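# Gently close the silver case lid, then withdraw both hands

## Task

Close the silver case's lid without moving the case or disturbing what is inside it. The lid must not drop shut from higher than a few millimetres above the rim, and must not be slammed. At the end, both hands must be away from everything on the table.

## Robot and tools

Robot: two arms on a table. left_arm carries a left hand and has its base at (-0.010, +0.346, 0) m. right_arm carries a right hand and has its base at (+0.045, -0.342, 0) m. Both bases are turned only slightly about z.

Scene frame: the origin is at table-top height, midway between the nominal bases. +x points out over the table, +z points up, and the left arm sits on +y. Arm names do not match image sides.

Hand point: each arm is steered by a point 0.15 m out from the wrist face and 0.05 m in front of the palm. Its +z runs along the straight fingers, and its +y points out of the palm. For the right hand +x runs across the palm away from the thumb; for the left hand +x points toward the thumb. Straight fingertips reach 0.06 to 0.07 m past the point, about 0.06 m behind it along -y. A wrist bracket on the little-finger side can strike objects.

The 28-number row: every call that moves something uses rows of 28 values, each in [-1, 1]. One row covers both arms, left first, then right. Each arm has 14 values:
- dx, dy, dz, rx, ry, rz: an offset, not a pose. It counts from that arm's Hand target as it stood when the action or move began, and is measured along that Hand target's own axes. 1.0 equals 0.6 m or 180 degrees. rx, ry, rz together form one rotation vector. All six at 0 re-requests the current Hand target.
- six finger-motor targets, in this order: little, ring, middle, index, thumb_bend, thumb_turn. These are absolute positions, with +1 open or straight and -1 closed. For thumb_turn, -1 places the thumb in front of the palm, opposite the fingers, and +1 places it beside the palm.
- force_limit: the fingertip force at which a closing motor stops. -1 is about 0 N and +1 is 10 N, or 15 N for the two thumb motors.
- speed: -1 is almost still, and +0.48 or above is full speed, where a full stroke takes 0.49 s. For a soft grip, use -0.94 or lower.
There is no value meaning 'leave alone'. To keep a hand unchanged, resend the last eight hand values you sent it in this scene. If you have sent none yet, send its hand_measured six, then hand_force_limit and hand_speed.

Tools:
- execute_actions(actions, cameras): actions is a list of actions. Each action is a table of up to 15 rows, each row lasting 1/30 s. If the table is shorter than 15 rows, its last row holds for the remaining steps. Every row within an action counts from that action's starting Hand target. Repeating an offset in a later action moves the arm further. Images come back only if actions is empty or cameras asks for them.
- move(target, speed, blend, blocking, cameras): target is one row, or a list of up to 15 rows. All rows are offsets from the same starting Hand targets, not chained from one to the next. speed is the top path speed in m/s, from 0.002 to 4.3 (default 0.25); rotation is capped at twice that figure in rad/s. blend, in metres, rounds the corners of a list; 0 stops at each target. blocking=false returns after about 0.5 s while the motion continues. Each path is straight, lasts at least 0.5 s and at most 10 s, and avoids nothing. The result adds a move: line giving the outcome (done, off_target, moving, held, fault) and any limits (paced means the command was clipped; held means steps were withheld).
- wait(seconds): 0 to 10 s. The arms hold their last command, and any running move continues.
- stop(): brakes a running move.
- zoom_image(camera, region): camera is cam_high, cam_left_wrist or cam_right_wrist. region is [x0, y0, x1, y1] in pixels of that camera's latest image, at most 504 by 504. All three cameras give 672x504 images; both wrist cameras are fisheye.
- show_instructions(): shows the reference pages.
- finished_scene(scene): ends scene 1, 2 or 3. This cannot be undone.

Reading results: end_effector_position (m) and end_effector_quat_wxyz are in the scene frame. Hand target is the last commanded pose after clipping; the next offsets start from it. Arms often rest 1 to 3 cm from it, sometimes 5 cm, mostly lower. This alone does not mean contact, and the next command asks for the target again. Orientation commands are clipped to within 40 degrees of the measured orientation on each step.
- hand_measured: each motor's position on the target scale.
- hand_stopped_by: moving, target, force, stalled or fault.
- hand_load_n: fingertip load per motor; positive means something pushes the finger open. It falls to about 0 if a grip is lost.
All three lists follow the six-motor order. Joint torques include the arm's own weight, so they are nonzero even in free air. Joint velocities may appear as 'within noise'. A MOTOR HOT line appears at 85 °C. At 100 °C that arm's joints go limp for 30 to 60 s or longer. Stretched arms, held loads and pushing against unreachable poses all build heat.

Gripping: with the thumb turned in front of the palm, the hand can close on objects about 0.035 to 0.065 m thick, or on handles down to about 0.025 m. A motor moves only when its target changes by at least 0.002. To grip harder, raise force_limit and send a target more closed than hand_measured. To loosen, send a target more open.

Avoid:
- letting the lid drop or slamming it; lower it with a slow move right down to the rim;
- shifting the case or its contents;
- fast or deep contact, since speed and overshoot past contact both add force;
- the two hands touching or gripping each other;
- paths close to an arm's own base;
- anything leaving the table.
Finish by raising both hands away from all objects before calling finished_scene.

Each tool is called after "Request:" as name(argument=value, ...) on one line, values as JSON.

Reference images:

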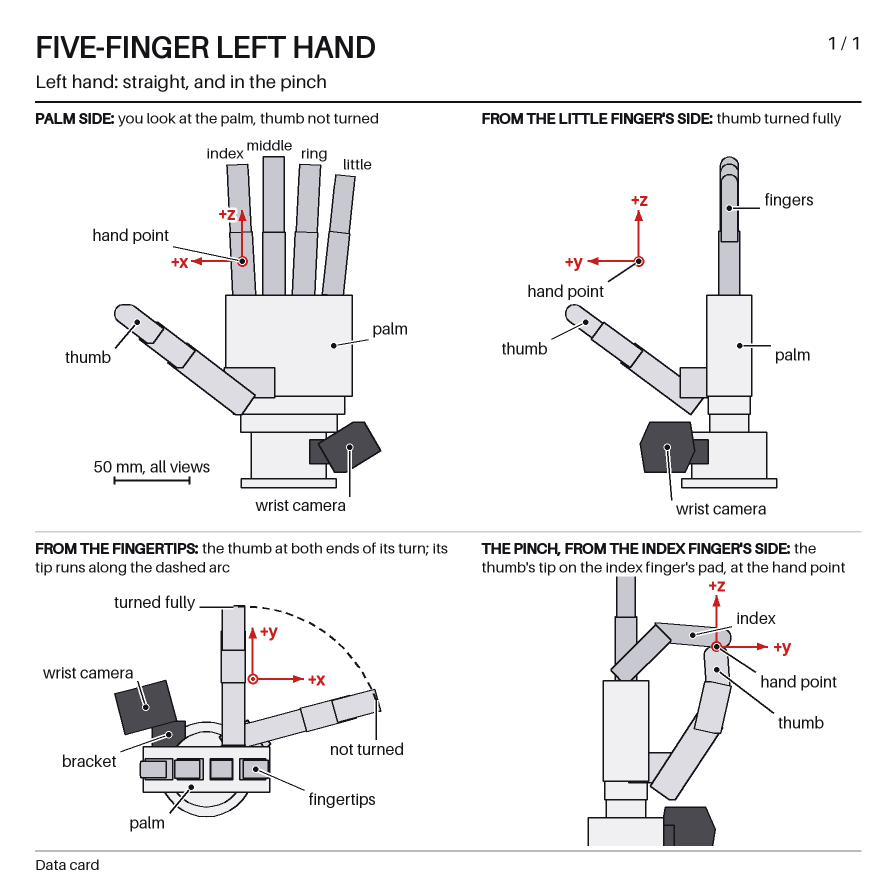

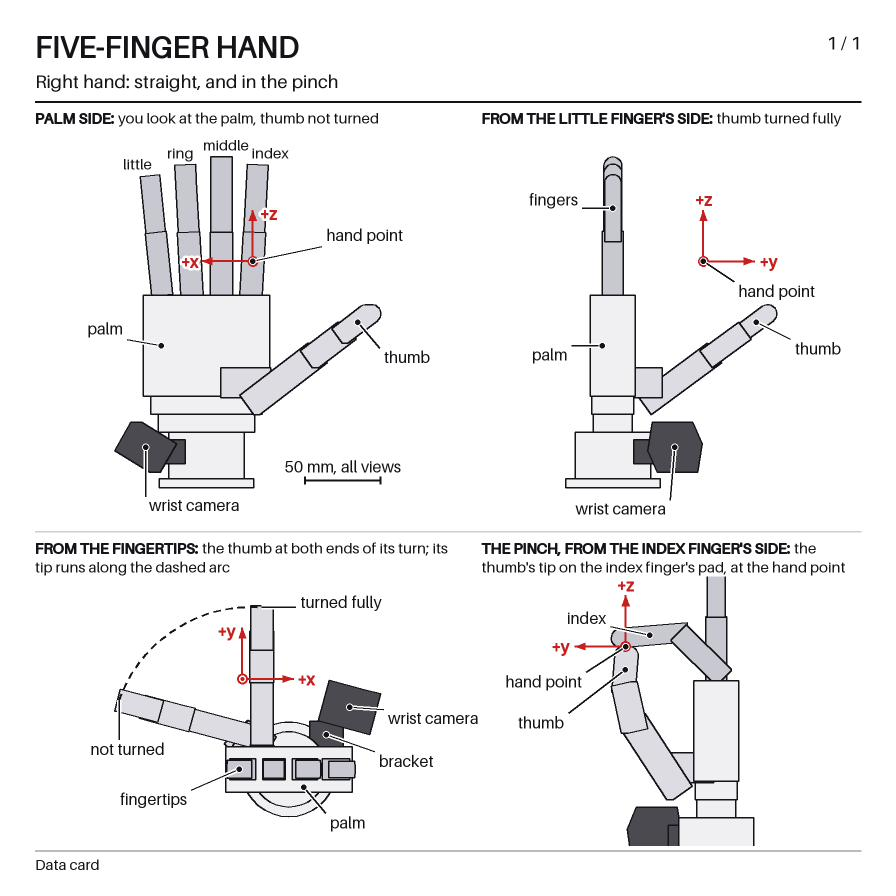

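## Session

Request:
execute_actions(actions=[])

Request:
zoom_image(camera="cam_high", region=[260, 120, 420, 320])

Scene clock: 0.00 s.
left_arm: end_effector_position=(+0.0947, -0.0900, +0.2835) hand_measured=(+1.000, +1.000, +1.000, +1.000, +1.000, +1.000) hand_load_n=(+0.0, +0.0, +0.0, +0.0, +0.0, +0.0) hand_stopped_by=(target, target, target, target, target, target) hand_force_limit=0.00 hand_speed=-0.80 end_effector_quat_wxyz=(-0.039, +0.420, +0.864, -0.275) | right_arm: end_effector_position=(+0.6172, -0.3866, +0.3631) hand_measured=(+1.000, +1.000, +1.000, +1.000, +1.000, +1.000) hand_load_n=(+0.0, +0.0, +0.0, +0.0, +0.0, +0.0) hand_stopped_by=(target, target, target, target, target, target) hand_force_limit=0.00 hand_speed=-0.80 end_effector_quat_wxyz=(-0.268, +0.783, +0.080, +0.555)
Joint positions: left_arm=[-1.185 1.39 1.488 -1.307 0.443 1.159] | right_arm=[-0.216 1.228 1.155 -0.264 -0.763 -1.461]
Joint velocities: within noise
Joint torques (N m): no reading
Motor temperatures (°C): left_arm=[24 24 22 24 24 23] | right_arm=[25 25 24 24 24 23]
Heat: left arm: hottest waist 24 °C; right arm: hottest waist 25 °C.
Hand target: left_arm +0.0967, -0.0954, +0.2904; -0.033, +0.421, +0.862, -0.281 | right_arm +0.6213, -0.3877, +0.3769; -0.265, +0.777, +0.085, +0.565

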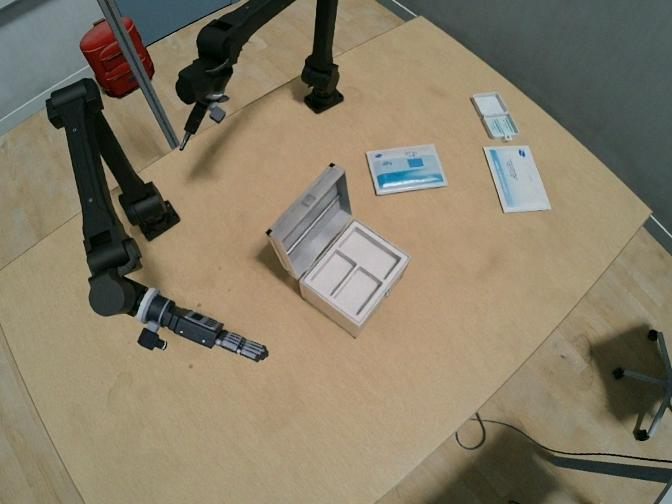

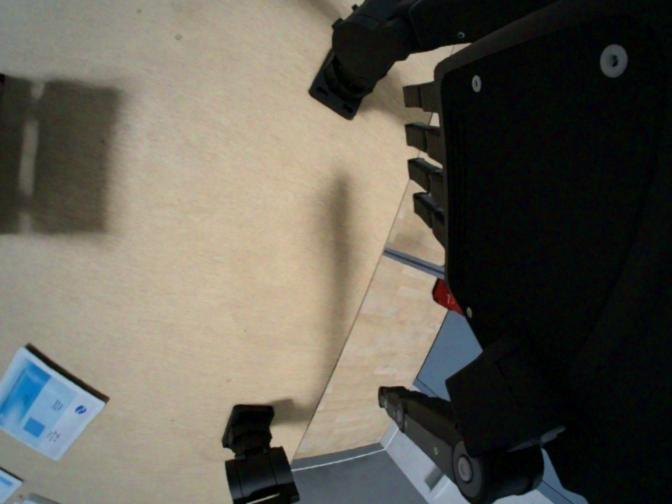

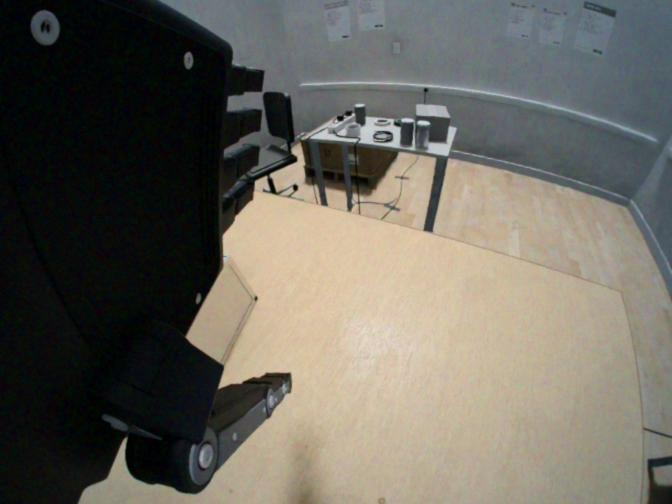

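Scaled by 2.520 from the camera's 672x504 image, which has a finer 960x720 frame.

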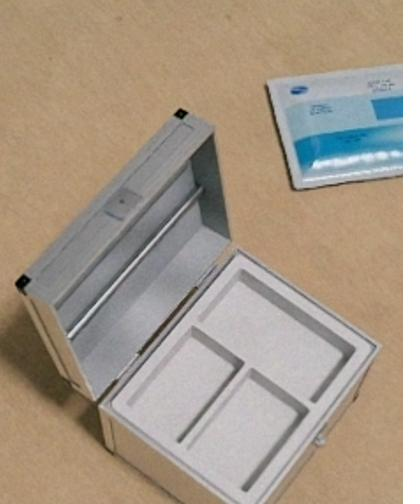

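Request:
zoom_image(camera="cam_high", region=[255, 150, 425, 350])

Scaled by 2.520 from the camera's 672x504 image, which has a finer 960x720 frame.

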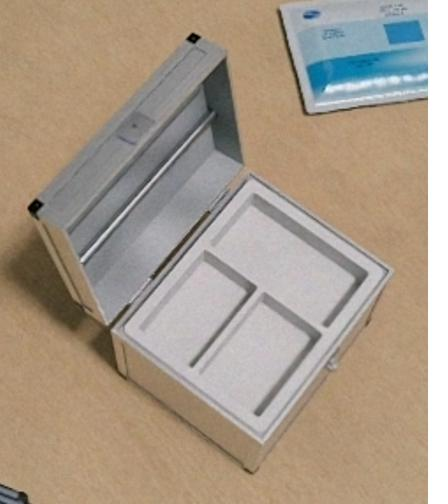

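Request:
move(target=[[0.08,0.255,-0.282,-0.03,-0.085,-0.14,1,1,1,1,1,1,0,-0.8,0.0557,-0.3075,-0.1068,0.02,0.082,0.195,1,1,1,1,1,-0.48,-0.7,0],[0.1605,0.5093,-0.5632,-0.06,-0.171,-0.28,1,1,1,1,1,1,0,-0.8,-0.0595,-0.6065,-0.0842,0.0394,0.1649,0.3897,1,1,1,1,1,-0.48,-0.7,0]], cameras=["all"], speed=0.3, blend=[0.04,0])

Scene clock: 6.60 s.
left_arm: end_effector_position=(+0.3417, +0.2774, +0.3908) hand_measured=(+1.000, +1.000, +1.000, +1.000, +1.000, +1.000) hand_load_n=(+0.0, +0.0, +0.0, +0.0, +0.0, +0.0) hand_stopped_by=(target, target, target, target, target, target) hand_force_limit=0.00 hand_speed=-0.80 end_effector_quat_wxyz=(+0.105, -0.069, +0.958, -0.259) | right_arm: end_effector_position=(+0.4091, -0.1057, +0.4725) hand_measured=(+1.000, +1.000, +1.000, +1.000, +1.000, -0.480) hand_load_n=(+0.5, +0.0, -0.5, +0.0, +0.0, +0.0) hand_stopped_by=(target, target, target, target, target, target) hand_force_limit=-0.70 hand_speed=0.00 end_effector_quat_wxyz=(+0.588, -0.511, +0.404, -0.480)
Joint positions: left_arm=[-0.012 1.252 1.655 -1.67 0.484 1.29] | right_arm=[0.781 0.741 0.882 0.035 0.533 -0.105]
Joint torques (N m): left_arm=[2.2 -5.19 10.95 0.69 0.67 0.16] | right_arm=[1.03 -0.5 9.83 1.98 0.02 0.01]
Heat: left arm: hottest waist 24 °C; right arm: hottest waist 25 °C.
Hand target: left_arm +0.3500, +0.2796, +0.4002; +0.112, -0.067, +0.957, -0.260 | right_arm +0.4098, -0.0998, +0.4702; +0.594, -0.508, +0.405, -0.475
Off the commanded pose: left_arm 0.013 m, 1 deg | right_arm 0.007 m, 1 deg.
move: off_target (left_arm)

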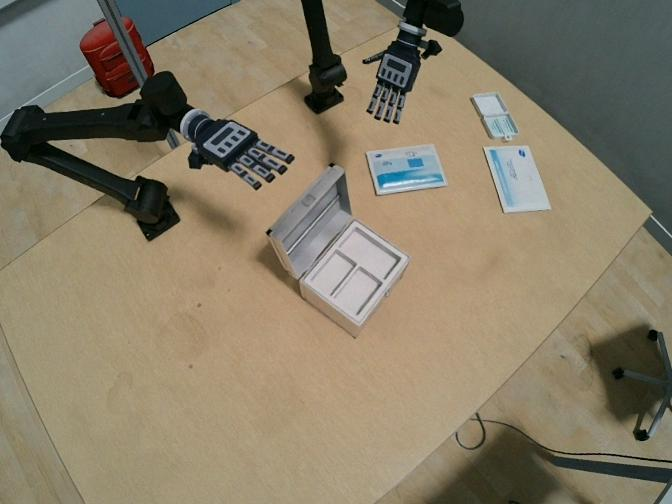

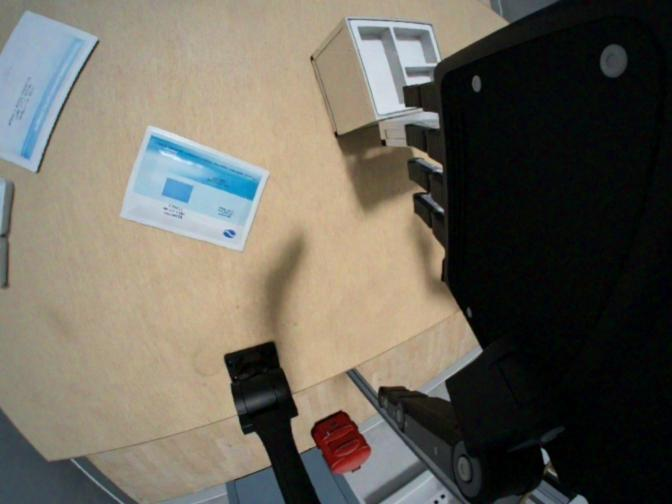

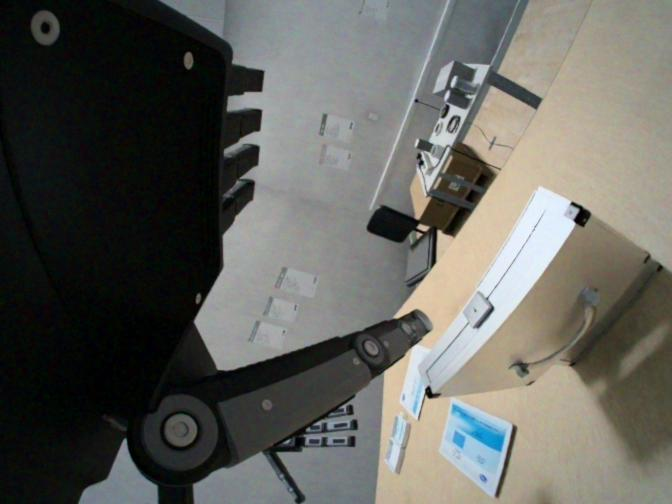

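Request:
move(target=[[0,0,0,0,0,0,1,1,1,1,1,1,0,-0.8,-0.0072,0.141,0.0035,0,0,0,1,1,1,1,1,-0.48,-0.7,0],[0,0,0,0,0,0,1,1,1,1,1,1,0,-0.8,-0.0072,0.2823,0.0122,0,0,0,1,1,1,1,1,-0.48,-0.7,0]], cameras=["cam_high","cam_right_wrist"], speed=[0.15,0.08], blend=[0.02,0])

Request:
zoom_image(camera="cam_high", region=[230, 130, 390, 290])

Scene clock: 9.37 s.
left_arm: end_effector_position=(+0.3417, +0.2774, +0.3908) hand_measured=(+1.000, +1.000, +1.000, +1.000, +1.000, +1.000) hand_load_n=(+0.0, +0.0, -0.5, +0.0, +0.0, +0.0) hand_stopped_by=(target, target, target, target, target, target) hand_force_limit=0.00 hand_speed=-0.80 end_effector_quat_wxyz=(+0.105, -0.068, +0.958, -0.259) | right_arm: end_effector_position=(+0.4388, -0.0862, +0.3059) hand_measured=(+1.000, +1.000, +1.000, +1.000, +1.000, -0.480) hand_load_n=(+0.0, +0.0, +0.0, +0.0, +0.0, +0.0) hand_stopped_by=(target, target, target, target, target, target) hand_force_limit=-0.70 hand_speed=0.00 end_effector_quat_wxyz=(+0.591, -0.513, +0.402, -0.475)
Joint positions: left_arm=[-0.012 1.252 1.655 -1.67 0.484 1.291] | right_arm=[0.749 0.928 0.524 0.575 0.489 -0.094]
Joint torques (N m): left_arm=[0.32 -6.3 10.96 0.61 0.66 0.15] | right_arm=[-0.67 -1.96 9.24 1.96 -0.21 0.03]
Heat: left arm: hottest waist 24 °C; right arm: hottest waist 25 °C.
Hand target: left_arm +0.3501, +0.2796, +0.4002; +0.112, -0.066, +0.957, -0.260 | right_arm +0.4417, -0.0883, +0.3039; +0.594, -0.508, +0.405, -0.475
Off the commanded pose: left_arm 0.013 m, 1 deg | right_arm 0.004 m, 1 deg.
move: off_target (left_arm)
Images, in order (width x height): cam_high 672x504, cam_right_wrist 672x504.

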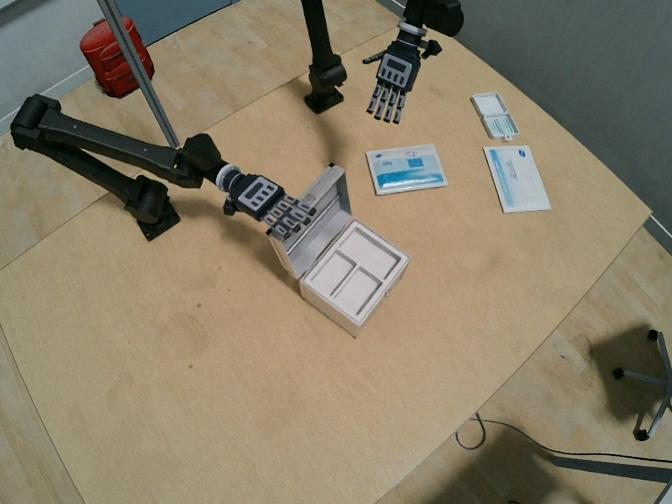

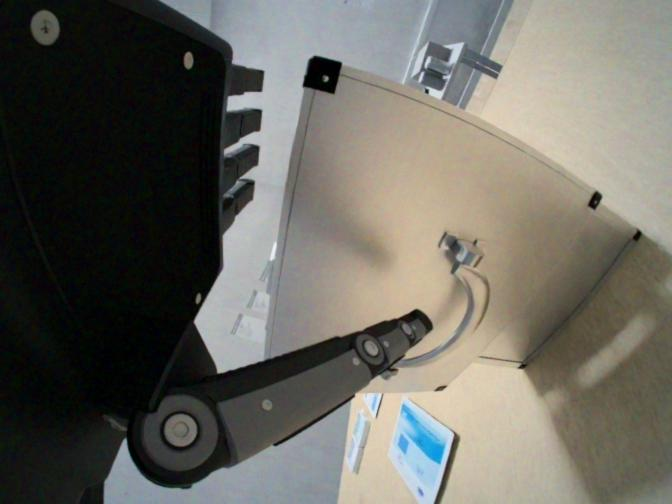

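Scaled by 3.150 from the camera's 672x504 image, which has a finer 960x720 frame.

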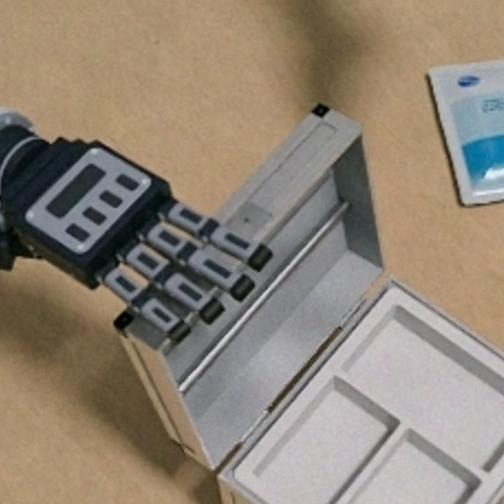

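Request:
move(target=[0,0,0,0,0,0,1,1,1,1,1,1,0,-0.8,0.003,0.0033,0.0265,-0.011,0,0,0.4,0.4,0.4,0.4,1,-0.48,-0.7,-0.4], cameras=["cam_high","cam_right_wrist"], speed=0.05)

Request:
zoom_image(camera="cam_high", region=[230, 130, 390, 290])

Scene clock: 11.00 s.
left_arm: end_effector_position=(+0.3417, +0.2774, +0.3908) hand_measured=(+1.000, +1.000, +1.000, +1.000, +1.000, +1.000) hand_load_n=(+0.0, +0.0, +0.0, +0.0, +0.0, +0.0) hand_stopped_by=(target, target, target, target, target, target) hand_force_limit=0.00 hand_speed=-0.80 end_effector_quat_wxyz=(+0.105, -0.068, +0.958, -0.259) | right_arm: end_effector_position=(+0.4482, -0.0887, +0.3000) hand_measured=(+0.400, +0.400, +0.406, +0.456, +1.000, -0.480) hand_load_n=(+0.0, +0.0, +1.0, +0.0, +0.0, +0.0) hand_stopped_by=(target, target, force, force, target, target) hand_force_limit=-0.70 hand_speed=-0.40 end_effector_quat_wxyz=(+0.590, -0.516, +0.408, -0.468)
Joint positions: left_arm=[-0.012 1.252 1.655 -1.67 0.484 1.291] | right_arm=[0.717 0.95 0.531 0.569 0.457 -0.069]
Joint torques (N m): left_arm=[1.44 -5.54 11.06 0.59 0.66 0.15] | right_arm=[-0.67 -1.2 12.81 0.46 -0.11 0.05]
Heat: left arm: hottest waist 24 °C; right arm: hottest waist 25 °C.
Hand target: left_arm +0.3501, +0.2796, +0.4002; +0.112, -0.066, +0.957, -0.260 | right_arm +0.4578, -0.0865, +0.3044; +0.585, -0.518, +0.413, -0.468
Off the commanded pose: left_arm 0.013 m, 1 deg | right_arm 0.011 m, 1 deg.
move: off_target (left_arm, right_arm)
Images, in order (width x height): cam_high 672x504, cam_right_wrist 672x504.

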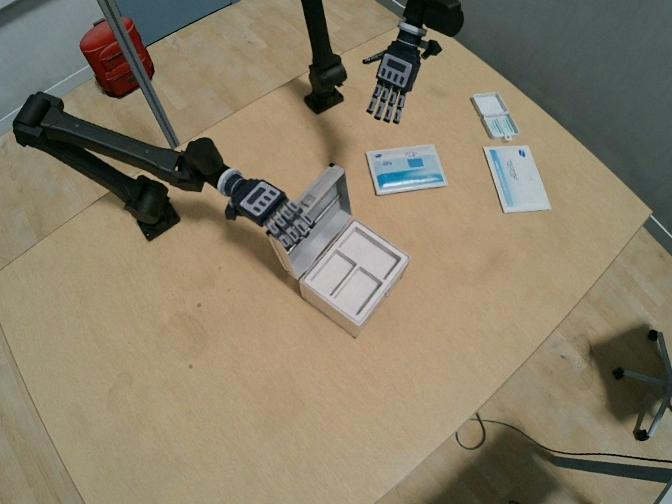

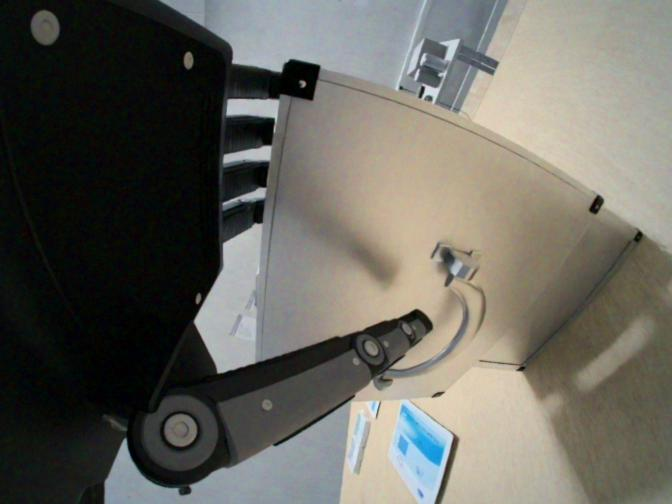

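Scaled by 3.150 from the camera's 672x504 image, which has a finer 960x720 frame.

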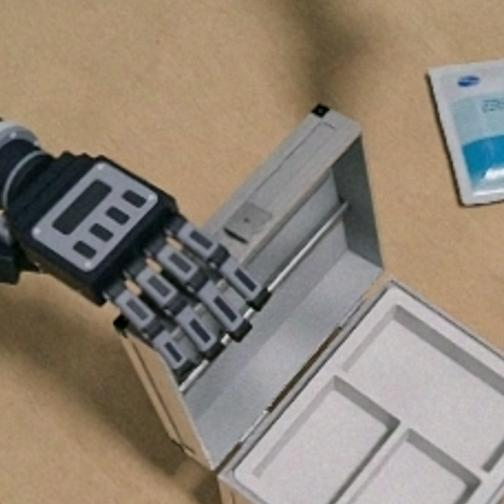

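Request:
move(target=[[0,0,0,0,0,0,1,1,1,1,1,1,0,-0.8,0,-0.0245,0.0817,-0.039,0,0,0.4,0.4,0.4,0.4,1,-0.48,-0.7,-0.4],[0,0,0,0,0,0,1,1,1,1,1,1,0,-0.8,0,-0.0245,0.0817,-0.039,0,0,0.2,0.2,0.2,0.22,1,-0.48,-0.7,-0.8]], cameras=["cam_high"], speed=0.05)

Request:
zoom_image(camera="cam_high", region=[240, 140, 400, 300])

Scene clock: 14.30 s.
left_arm: end_effector_position=(+0.3417, +0.2774, +0.3908) hand_measured=(+1.000, +1.000, +1.000, +1.000, +1.000, +1.000) hand_load_n=(+0.0, +0.0, +0.0, +0.0, +0.0, -0.5) hand_stopped_by=(target, target, target, target, target, target) hand_force_limit=0.00 hand_speed=-0.80 end_effector_quat_wxyz=(+0.105, -0.068, +0.958, -0.259) | right_arm: end_effector_position=(+0.4898, -0.0816, +0.3000) hand_measured=(+0.200, +0.200, +0.242, +0.310, +1.000, -0.480) hand_load_n=(+0.0, +1.0, +2.0, +0.5, +3.0, -1.5) hand_stopped_by=(target, target, force, force, target, target) hand_force_limit=-0.70 hand_speed=-0.80 end_effector_quat_wxyz=(+0.540, -0.567, +0.438, -0.441)
Joint positions: left_arm=[-0.012 1.252 1.655 -1.67 0.484 1.291] | right_arm=[0.646 1.04 0.713 0.297 0.392 -0.015]
Joint torques (N m): left_arm=[1.44 -5.48 11.03 0.66 0.67 0.15] | right_arm=[-0.67 -3.19 15.2 1.14 -0.08 0.06]
Heat: left arm: hottest waist 24 °C; right arm: hottest waist 25 °C.
Hand target: left_arm +0.3501, +0.2796, +0.4002; +0.112, -0.066, +0.957, -0.260 | right_arm +0.5035, -0.0763, +0.3249; +0.552, -0.553, +0.441, -0.442
Off the commanded pose: left_arm 0.013 m, 1 deg | right_arm 0.029 m, 2 deg.
move: off_target (left_arm, right_arm); target 2's new numbers were sent with right_arm's hand 0.030 m and 2 deg from that target
Images, in order (width x height): cam_high 672x504.

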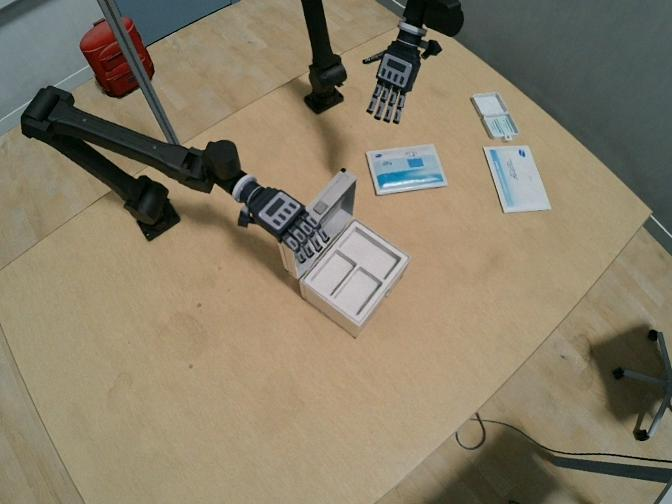

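Scaled by 3.150 from the camera's 672x504 image, which has a finer 960x720 frame.

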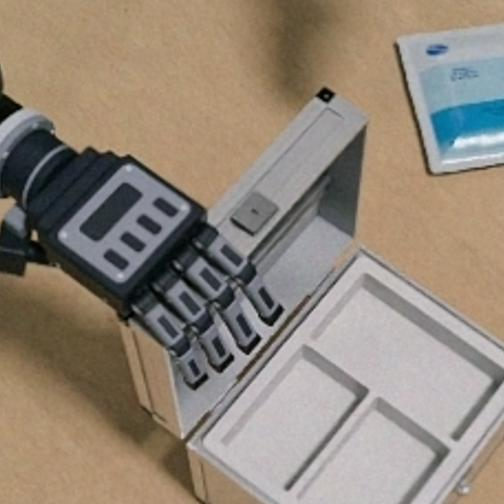

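Request:
move(target=[[0,0,0,0,0,0,1,1,1,1,1,1,0,-0.8,-0.0017,-0.001,0.0397,-0.039,0,0,0.22,0.22,0.27,0.34,1,-0.48,-0.7,-0.8],[0,0,0,0,0,0,1,1,1,1,1,1,0,-0.8,-0.0018,0.0073,0.0735,-0.083,0,0,0.22,0.22,0.27,0.34,1,-0.48,-0.7,-0.8]], cameras=["cam_high"], speed=0.04, blend=0.01)

Request:
zoom_image(camera="cam_high", region=[240, 140, 400, 300])

Scene clock: 18.70 s.
left_arm: end_effector_position=(+0.3417, +0.2774, +0.3908) hand_measured=(+1.000, +1.000, +1.000, +1.000, +1.000, +1.000) hand_load_n=(+0.0, +0.0, +0.0, +0.0, +0.0, +0.0) hand_stopped_by=(target, target, target, target, target, target) hand_force_limit=0.00 hand_speed=-0.80 end_effector_quat_wxyz=(+0.105, -0.068, +0.958, -0.259) | right_arm: end_effector_position=(+0.5303, -0.0714, +0.2996) hand_measured=(+0.220, +0.220, +0.270, +0.340, +1.000, -0.480) hand_load_n=(+0.0, +0.5, +0.5, +0.0, +1.0, -2.0) hand_stopped_by=(target, target, target, target, target, target) hand_force_limit=-0.70 hand_speed=-0.80 end_effector_quat_wxyz=(-0.463, +0.635, -0.487, +0.381)
Joint positions: left_arm=[-0.012 1.252 1.655 -1.67 0.484 1.291] | right_arm=[0.585 1.179 0.991 -0.112 0.319 0.061]
Joint torques (N m): left_arm=[1.38 -5.66 11.11 0.58 0.63 0.17] | right_arm=[-0.73 -5.3 15.5 1.4 0.05 0.16]
Heat: left arm: hottest waist 24 °C; right arm: hottest elbow 26 °C.
Hand target: left_arm +0.3501, +0.2796, +0.4002; +0.112, -0.066, +0.957, -0.260 | right_arm +0.5463, -0.0655, +0.3205; -0.475, +0.620, -0.495, +0.381
Off the commanded pose: left_arm 0.013 m, 1 deg | right_arm 0.027 m, 2 deg.
move: off_target (left_arm, right_arm)
Images, in order (width x height): cam_high 672x504.

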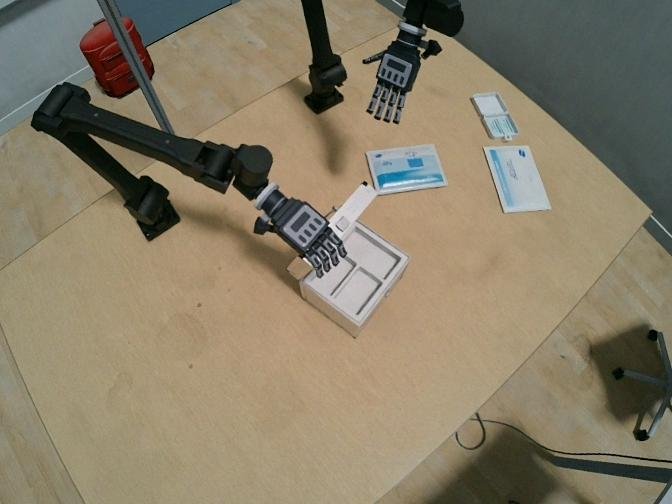

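Scaled by 3.150 from the camera's 672x504 image, which has a finer 960x720 frame.

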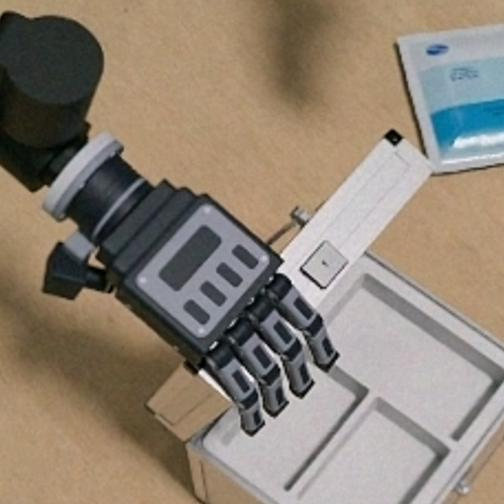

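Request:
move(target=[[0,0,0,0,0,0,1,1,1,1,1,1,0,-0.8,0,0,0.0377,-0.044,0,0,0.22,0.22,0.27,0.34,1,-0.48,-0.7,-0.8],[0,0,0,0,0,0,1,1,1,1,1,1,0,-0.8,0,0.0078,0.0705,-0.089,0,0,0.22,0.22,0.27,0.34,1,-0.48,-0.7,-0.8],[0,0,0,0,0,0,1,1,1,1,1,1,0,-0.8,0.0008,0.0183,0.1028,-0.133,0,0,0.22,0.22,0.27,0.34,1,-0.48,-0.7,-0.8]], cameras=["cam_high"], speed=0.03, blend=0.01)

Request:
zoom_image(camera="cam_high", region=[260, 160, 420, 320])

Scene clock: 26.83 s.
left_arm: end_effector_position=(+0.3417, +0.2774, +0.3908) hand_measured=(+1.000, +1.000, +1.000, +1.000, +1.000, +1.000) hand_load_n=(+0.0, +0.0, +0.0, +0.0, +0.0, +0.0) hand_stopped_by=(target, target, target, target, target, target) hand_force_limit=0.00 hand_speed=-0.80 end_effector_quat_wxyz=(+0.105, -0.068, +0.958, -0.259) | right_arm: end_effector_position=(+0.5833, -0.0581, +0.2750) hand_measured=(+0.220, +0.220, +0.270, +0.340, +1.000, -0.480) hand_load_n=(+0.0, +1.0, +0.5, +0.0, +1.0, -2.0) hand_stopped_by=(target, target, target, target, target, target) hand_force_limit=-0.70 hand_speed=-0.80 end_effector_quat_wxyz=(-0.321, +0.722, -0.552, +0.265)
Joint positions: left_arm=[-0.012 1.252 1.655 -1.67 0.484 1.291] | right_arm=[0.51 1.495 1.454 -0.686 0.195 0.134]
Joint torques (N m): left_arm=[1.03 -5.66 10.96 0.64 0.65 0.16] | right_arm=[-0.73 -10.11 15.57 1.07 0.27 0.19]
Heat: left arm: hottest elbow 25 °C; right arm: hottest elbow 27 °C.
Hand target: left_arm +0.3501, +0.2796, +0.4002; +0.112, -0.066, +0.957, -0.260 | right_arm +0.6018, -0.0535, +0.2939; -0.336, +0.705, -0.563, +0.270
Off the commanded pose: left_arm 0.013 m, 1 deg | right_arm 0.027 m, 3 deg.
move: off_target (left_arm, right_arm)
Images, in order (width x height): cam_high 672x504.

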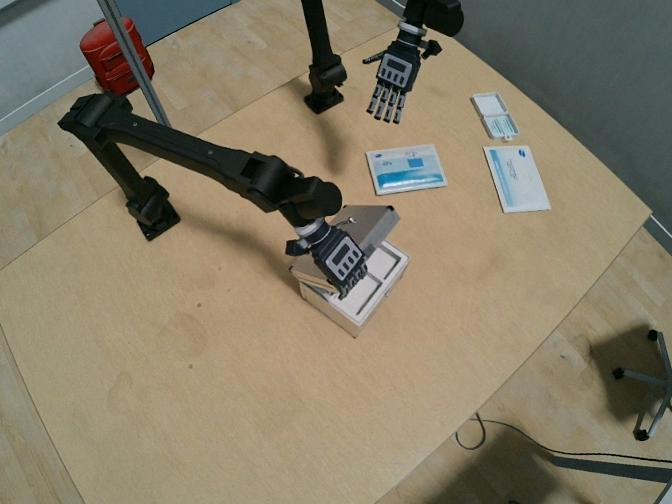

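Scaled by 3.150 from the camera's 672x504 image, which has a finer 960x720 frame.

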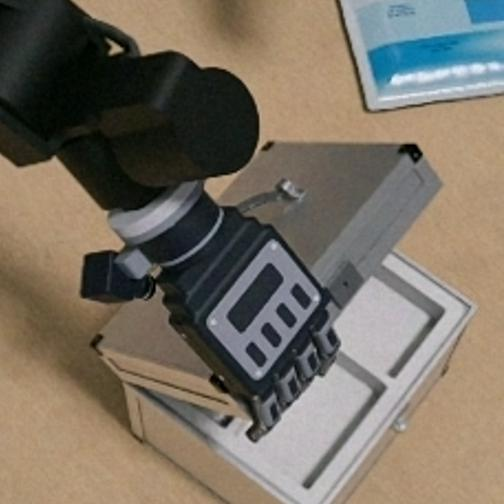

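Request:
move(target=[[0,0,0,0,0,0,1,1,1,1,1,1,0,-0.8,0.0012,0.0072,0.028,-0.044,0,0,0.22,0.22,0.27,0.34,1,-0.48,-0.7,-0.8],[0,0,0,0,0,0,1,1,1,1,1,1,0,-0.8,0.001,0.0195,0.0615,-0.089,0,0,0.22,0.22,0.27,0.34,1,-0.48,-0.7,-0.8],[0,0,0,0,0,0,1,1,1,1,1,1,0,-0.8,0.001,0.0285,0.0937,-0.133,0,0,0.22,0.22,0.27,0.34,1,-0.48,-0.7,-0.8]], cameras=["cam_high"], speed=0.03, blend=0.01)

Request:
zoom_image(camera="cam_high", region=[270, 190, 430, 350])

Scene clock: 35.07 s.
left_arm: end_effector_position=(+0.3417, +0.2774, +0.3908) hand_measured=(+1.000, +1.000, +1.000, +1.000, +1.000, +1.000) hand_load_n=(+0.0, +0.0, +0.0, +0.0, +0.0, +0.0) hand_stopped_by=(target, target, target, target, target, target) hand_force_limit=0.00 hand_speed=-0.80 end_effector_quat_wxyz=(+0.105, -0.068, +0.958, -0.259) | right_arm: end_effector_position=(+0.6193, -0.0490, +0.2321) hand_measured=(+0.220, +0.220, +0.270, +0.340, +1.000, -0.480) hand_load_n=(+0.0, +1.5, +0.5, +0.0, +1.0, -3.0) hand_stopped_by=(target, target, target, target, target, target) hand_force_limit=-0.70 hand_speed=-0.80 end_effector_quat_wxyz=(-0.171, +0.775, -0.592, +0.143)
Joint positions: left_arm=[-0.012 1.252 1.655 -1.67 0.484 1.291] | right_arm=[0.464 1.868 1.942 -1.204 0.093 0.153]
Joint torques (N m): left_arm=[1.38 -5.36 11.03 0.5 0.66 0.12] | right_arm=[-0.5 -14.86 14.79 0.17 0.18 0.25]
Heat: left arm: hottest elbow 26 °C; right arm: hottest elbow 28 °C.
Hand target: left_arm +0.3501, +0.2796, +0.4002; +0.112, -0.066, +0.957, -0.260 | right_arm +0.6340, -0.0467, +0.2453; -0.183, +0.759, -0.607, +0.147
Off the commanded pose: left_arm 0.013 m, 1 deg | right_arm 0.020 m, 3 deg.
move: off_target (left_arm, right_arm)
Images, in order (width x height): cam_high 672x504.

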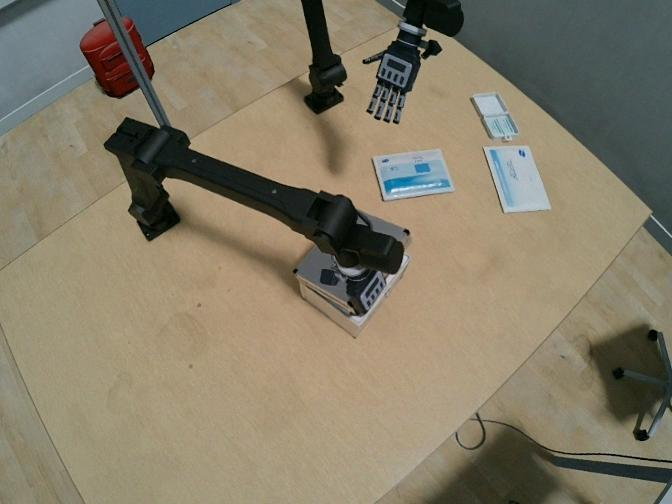

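Scaled by 3.150 from the camera's 672x504 image, which has a finer 960x720 frame.

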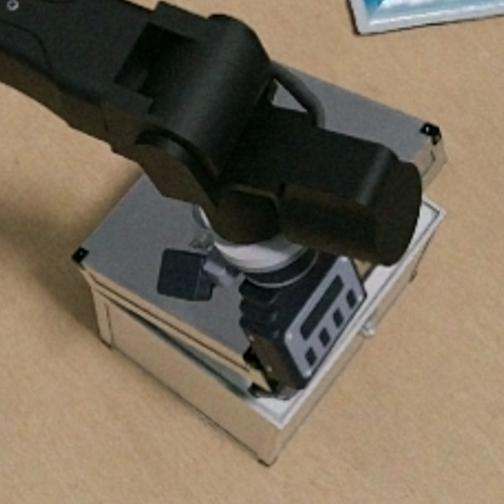

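Request:
move(target=[0,0,0,0,0,0,1,1,1,1,1,1,0,-0.8,-0.0018,0.02,-0.0005,0,0,0,0.22,0.22,0.27,0.34,1,-0.51,-0.7,-0.85], cameras=[], speed=0.03)

Scene clock: 36.57 s.
left_arm: end_effector_position=(+0.3417, +0.2774, +0.3908) hand_measured=(+1.000, +1.000, +1.000, +1.000, +1.000, +1.000) hand_load_n=(+0.0, +0.0, +0.0, +0.0, +0.0, +0.0) hand_stopped_by=(target, target, target, target, target, target) hand_force_limit=0.00 hand_speed=-0.80 end_effector_quat_wxyz=(+0.105, -0.068, +0.958, -0.259) | right_arm: end_effector_position=(+0.6196, -0.0485, +0.2324) hand_measured=(+0.220, +0.220, +0.270, +0.340, +1.000, -0.510) hand_load_n=(+0.0, +2.0, +0.0, +0.0, +1.0, +0.0) hand_stopped_by=(target, target, target, target, target, target) hand_force_limit=-0.70 hand_speed=-0.85 end_effector_quat_wxyz=(-0.172, +0.771, -0.597, +0.142)
Joint positions: left_arm=[-0.012 1.252 1.655 -1.67 0.484 1.291] | right_arm=[0.463 1.868 1.942 -1.204 0.093 0.165]
Joint torques (N m): left_arm=[1.73 -5.95 11.06 0.64 0.63 0.2] | right_arm=[0.09 -17.49 9.8 1.05 0.28 0.17]
Motor temperatures (°C): left_arm=[24 24 26 24 24 23] | right_arm=[25 26 29 24 24 23]
Heat: left arm: hottest elbow 26 °C; right arm: hottest elbow 29 °C.
Hand target: left_arm +0.3501, +0.2796, +0.4002; +0.112, -0.066, +0.957, -0.260 | right_arm +0.6233, -0.0483, +0.2403; -0.183, +0.759, -0.607, +0.147
Off the commanded pose: left_arm 0.013 m, 1 deg | right_arm 0.009 m, 2 deg.
move: off_target (left_arm)
No camera images: "cameras" was empty.

Request:
move(target=[[0,0,0,0,0,0,1,1,1,1,1,1,0,-0.8,0.002,-0.0122,0.0448,-0.061,0,0,0.26,0.26,0.3,0.36,1,-0.51,-0.7,-0.88],[0,0,0,0,0,0,1,1,1,1,1,1,0,-0.8,0.0018,-0.0337,0.0578,-0.083,0,0,0.26,0.26,0.3,0.36,1,-0.51,-0.7,-0.88]], cameras=["cam_high","cam_right_wrist"], speed=0.025, blend=0.005)

Request:
zoom_image(camera="cam_high", region=[270, 190, 430, 350])

Request:
zoom_image(camera="cam_high", region=[330, 290, 390, 350])

Scene clock: 42.80 s.
left_arm: end_effector_position=(+0.3417, +0.2774, +0.3908) hand_measured=(+1.000, +1.000, +1.000, +1.000, +1.000, +1.000) hand_load_n=(+0.0, +0.0, +0.0, +0.0, -0.5, +0.0) hand_stopped_by=(target, target, target, target, target, target) hand_force_limit=0.00 hand_speed=-0.80 end_effector_quat_wxyz=(+0.105, -0.068, +0.958, -0.259) | right_arm: end_effector_position=(+0.6460, -0.0407, +0.2088) hand_measured=(+0.260, +0.260, +0.300, +0.360, +1.000, -0.510) hand_load_n=(+0.0, +1.0, -0.5, +0.0, +0.0, +0.0) hand_stopped_by=(target, target, target, target, target, target) hand_force_limit=-0.70 hand_speed=-0.88 end_effector_quat_wxyz=(-0.072, +0.782, -0.616, +0.062)
Joint positions: left_arm=[-0.012 1.252 1.655 -1.67 0.484 1.291] | right_arm=[0.441 2.218 2.461 -1.629 0.042 0.177]
Joint torques (N m): left_arm=[0.91 -4.95 10.88 0.38 0.68 0.14] | right_arm=[-0.62 -18.61 14.17 -0.36 -0.07 0]
Heat: left arm: hottest elbow 26 °C; right arm: hottest elbow 29 °C.
Hand target: left_arm +0.3501, +0.2796, +0.4002; +0.112, -0.066, +0.957, -0.260 | right_arm +0.6565, -0.0418, +0.2185; -0.083, +0.777, -0.621, +0.067
Off the commanded pose: left_arm 0.013 m, 1 deg | right_arm 0.014 m, 2 deg.
move: off_target (left_arm, right_arm)
Images, in order (width x height): cam_high 672x504, cam_right_wrist 672x504.

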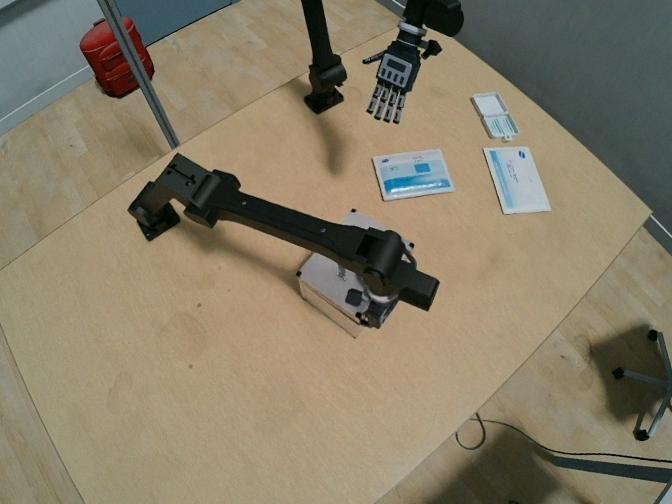

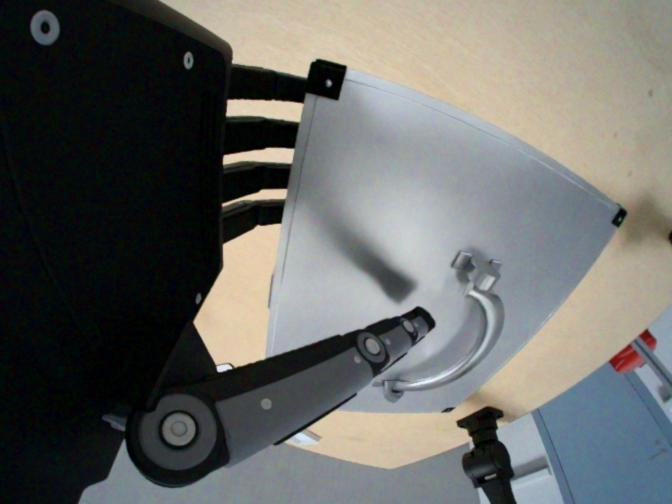

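Scaled by 3.150 from the camera's 672x504 image, which has a finer 960x720 frame.

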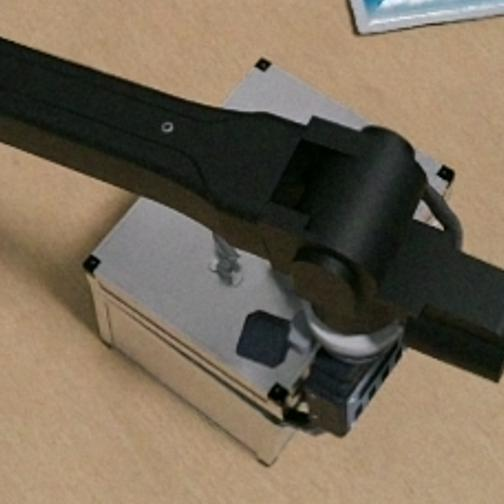

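Scaled by 8.400 from the camera's 672x504 image, which has a finer 960x720 frame.

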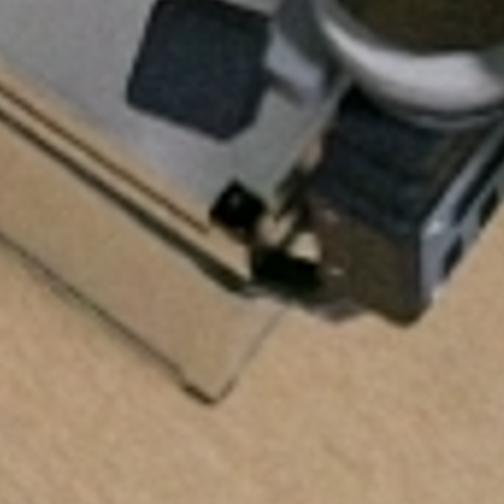

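Request:
move(target=[[0,0,0,0,0,0,1,1,1,1,1,1,0,-0.8,-0.0027,0.0133,0.004,0,0,0,0.26,0.26,0.3,0.36,1,-0.51,-0.7,-0.88],[0,0,0,0,0,0,1,1,1,1,1,1,0,-0.8,-0.0027,0.0133,0.004,0,0,0,0.42,0.42,0.42,0.43,1,-0.51,-0.7,-0.9]], cameras=["cam_high","cam_right_wrist"], speed=0.025)

Request:
zoom_image(camera="cam_high", region=[330, 290, 390, 350])

Request:
zoom_image(camera="cam_right_wrist", region=[210, 30, 380, 240])

Scene clock: 45.13 s.
left_arm: end_effector_position=(+0.3417, +0.2774, +0.3908) hand_measured=(+1.000, +1.000, +1.000, +1.000, +1.000, +1.000) hand_load_n=(+0.0, +0.0, +0.0, +0.0, +0.0, +0.0) hand_stopped_by=(target, target, target, target, target, target) hand_force_limit=0.00 hand_speed=-0.80 end_effector_quat_wxyz=(+0.105, -0.068, +0.958, -0.259) | right_arm: end_effector_position=(+0.6455, -0.0408, +0.2130) hand_measured=(+0.420, +0.420, +0.420, +0.430, +1.000, -0.510) hand_load_n=(+0.0, +0.0, -1.5, +0.0, +0.0, +0.0) hand_stopped_by=(target, target, target, target, target, target) hand_force_limit=-0.70 hand_speed=-0.90 end_effector_quat_wxyz=(-0.076, +0.781, -0.616, +0.064)
Joint positions: left_arm=[-0.012 1.252 1.655 -1.67 0.484 1.291] | right_arm=[0.441 2.208 2.455 -1.624 0.042 0.177]
Joint torques (N m): left_arm=[1.73 -5.25 10.92 0.43 0.63 0.15] | right_arm=[-0.03 -20.25 8.49 0.68 0.01 0.04]
Heat: left arm: hottest elbow 26 °C; right arm: hottest elbow 29 °C.
Hand target: left_arm +0.3501, +0.2796, +0.4002; +0.112, -0.066, +0.957, -0.260 | right_arm +0.6491, -0.0419, +0.2146; -0.083, +0.777, -0.621, +0.067
Off the commanded pose: left_arm 0.013 m, 1 deg | right_arm 0.004 m, 1 deg.
move: off_target (left_arm)
Images, in order (width x height): cam_high 672x504, cam_right_wrist 672x504.

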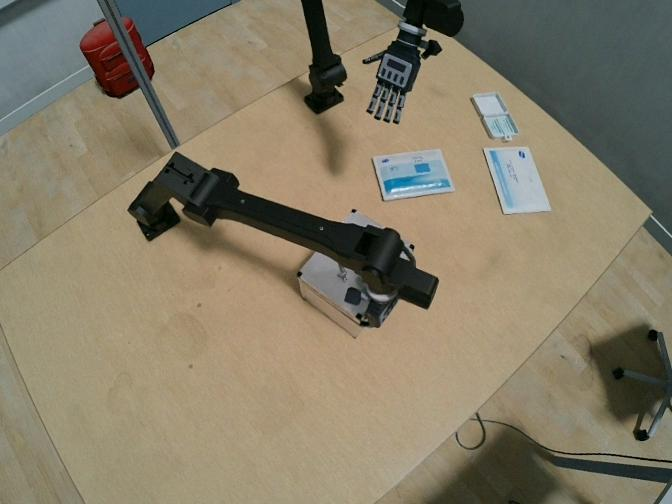

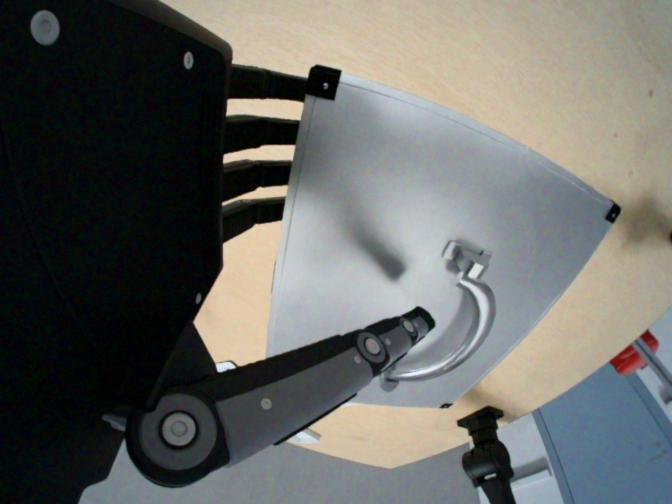

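Scaled by 8.400 from the camera's 672x504 image, which has a finer 960x720 frame.

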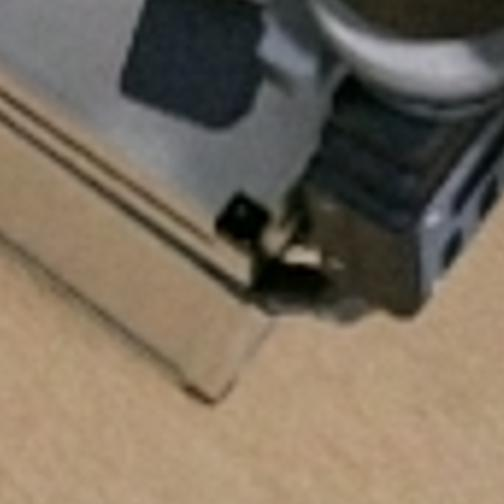

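Scaled by 2.400 from the camera's 672x504 image, which has a finer 960x720 frame.

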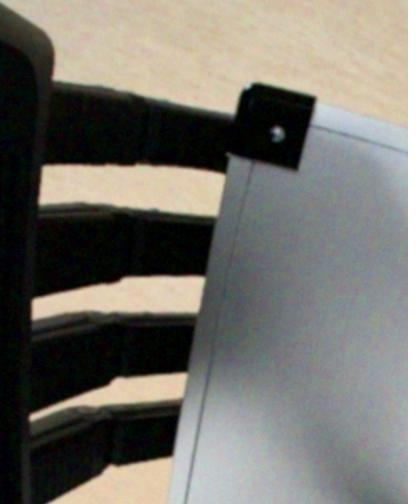

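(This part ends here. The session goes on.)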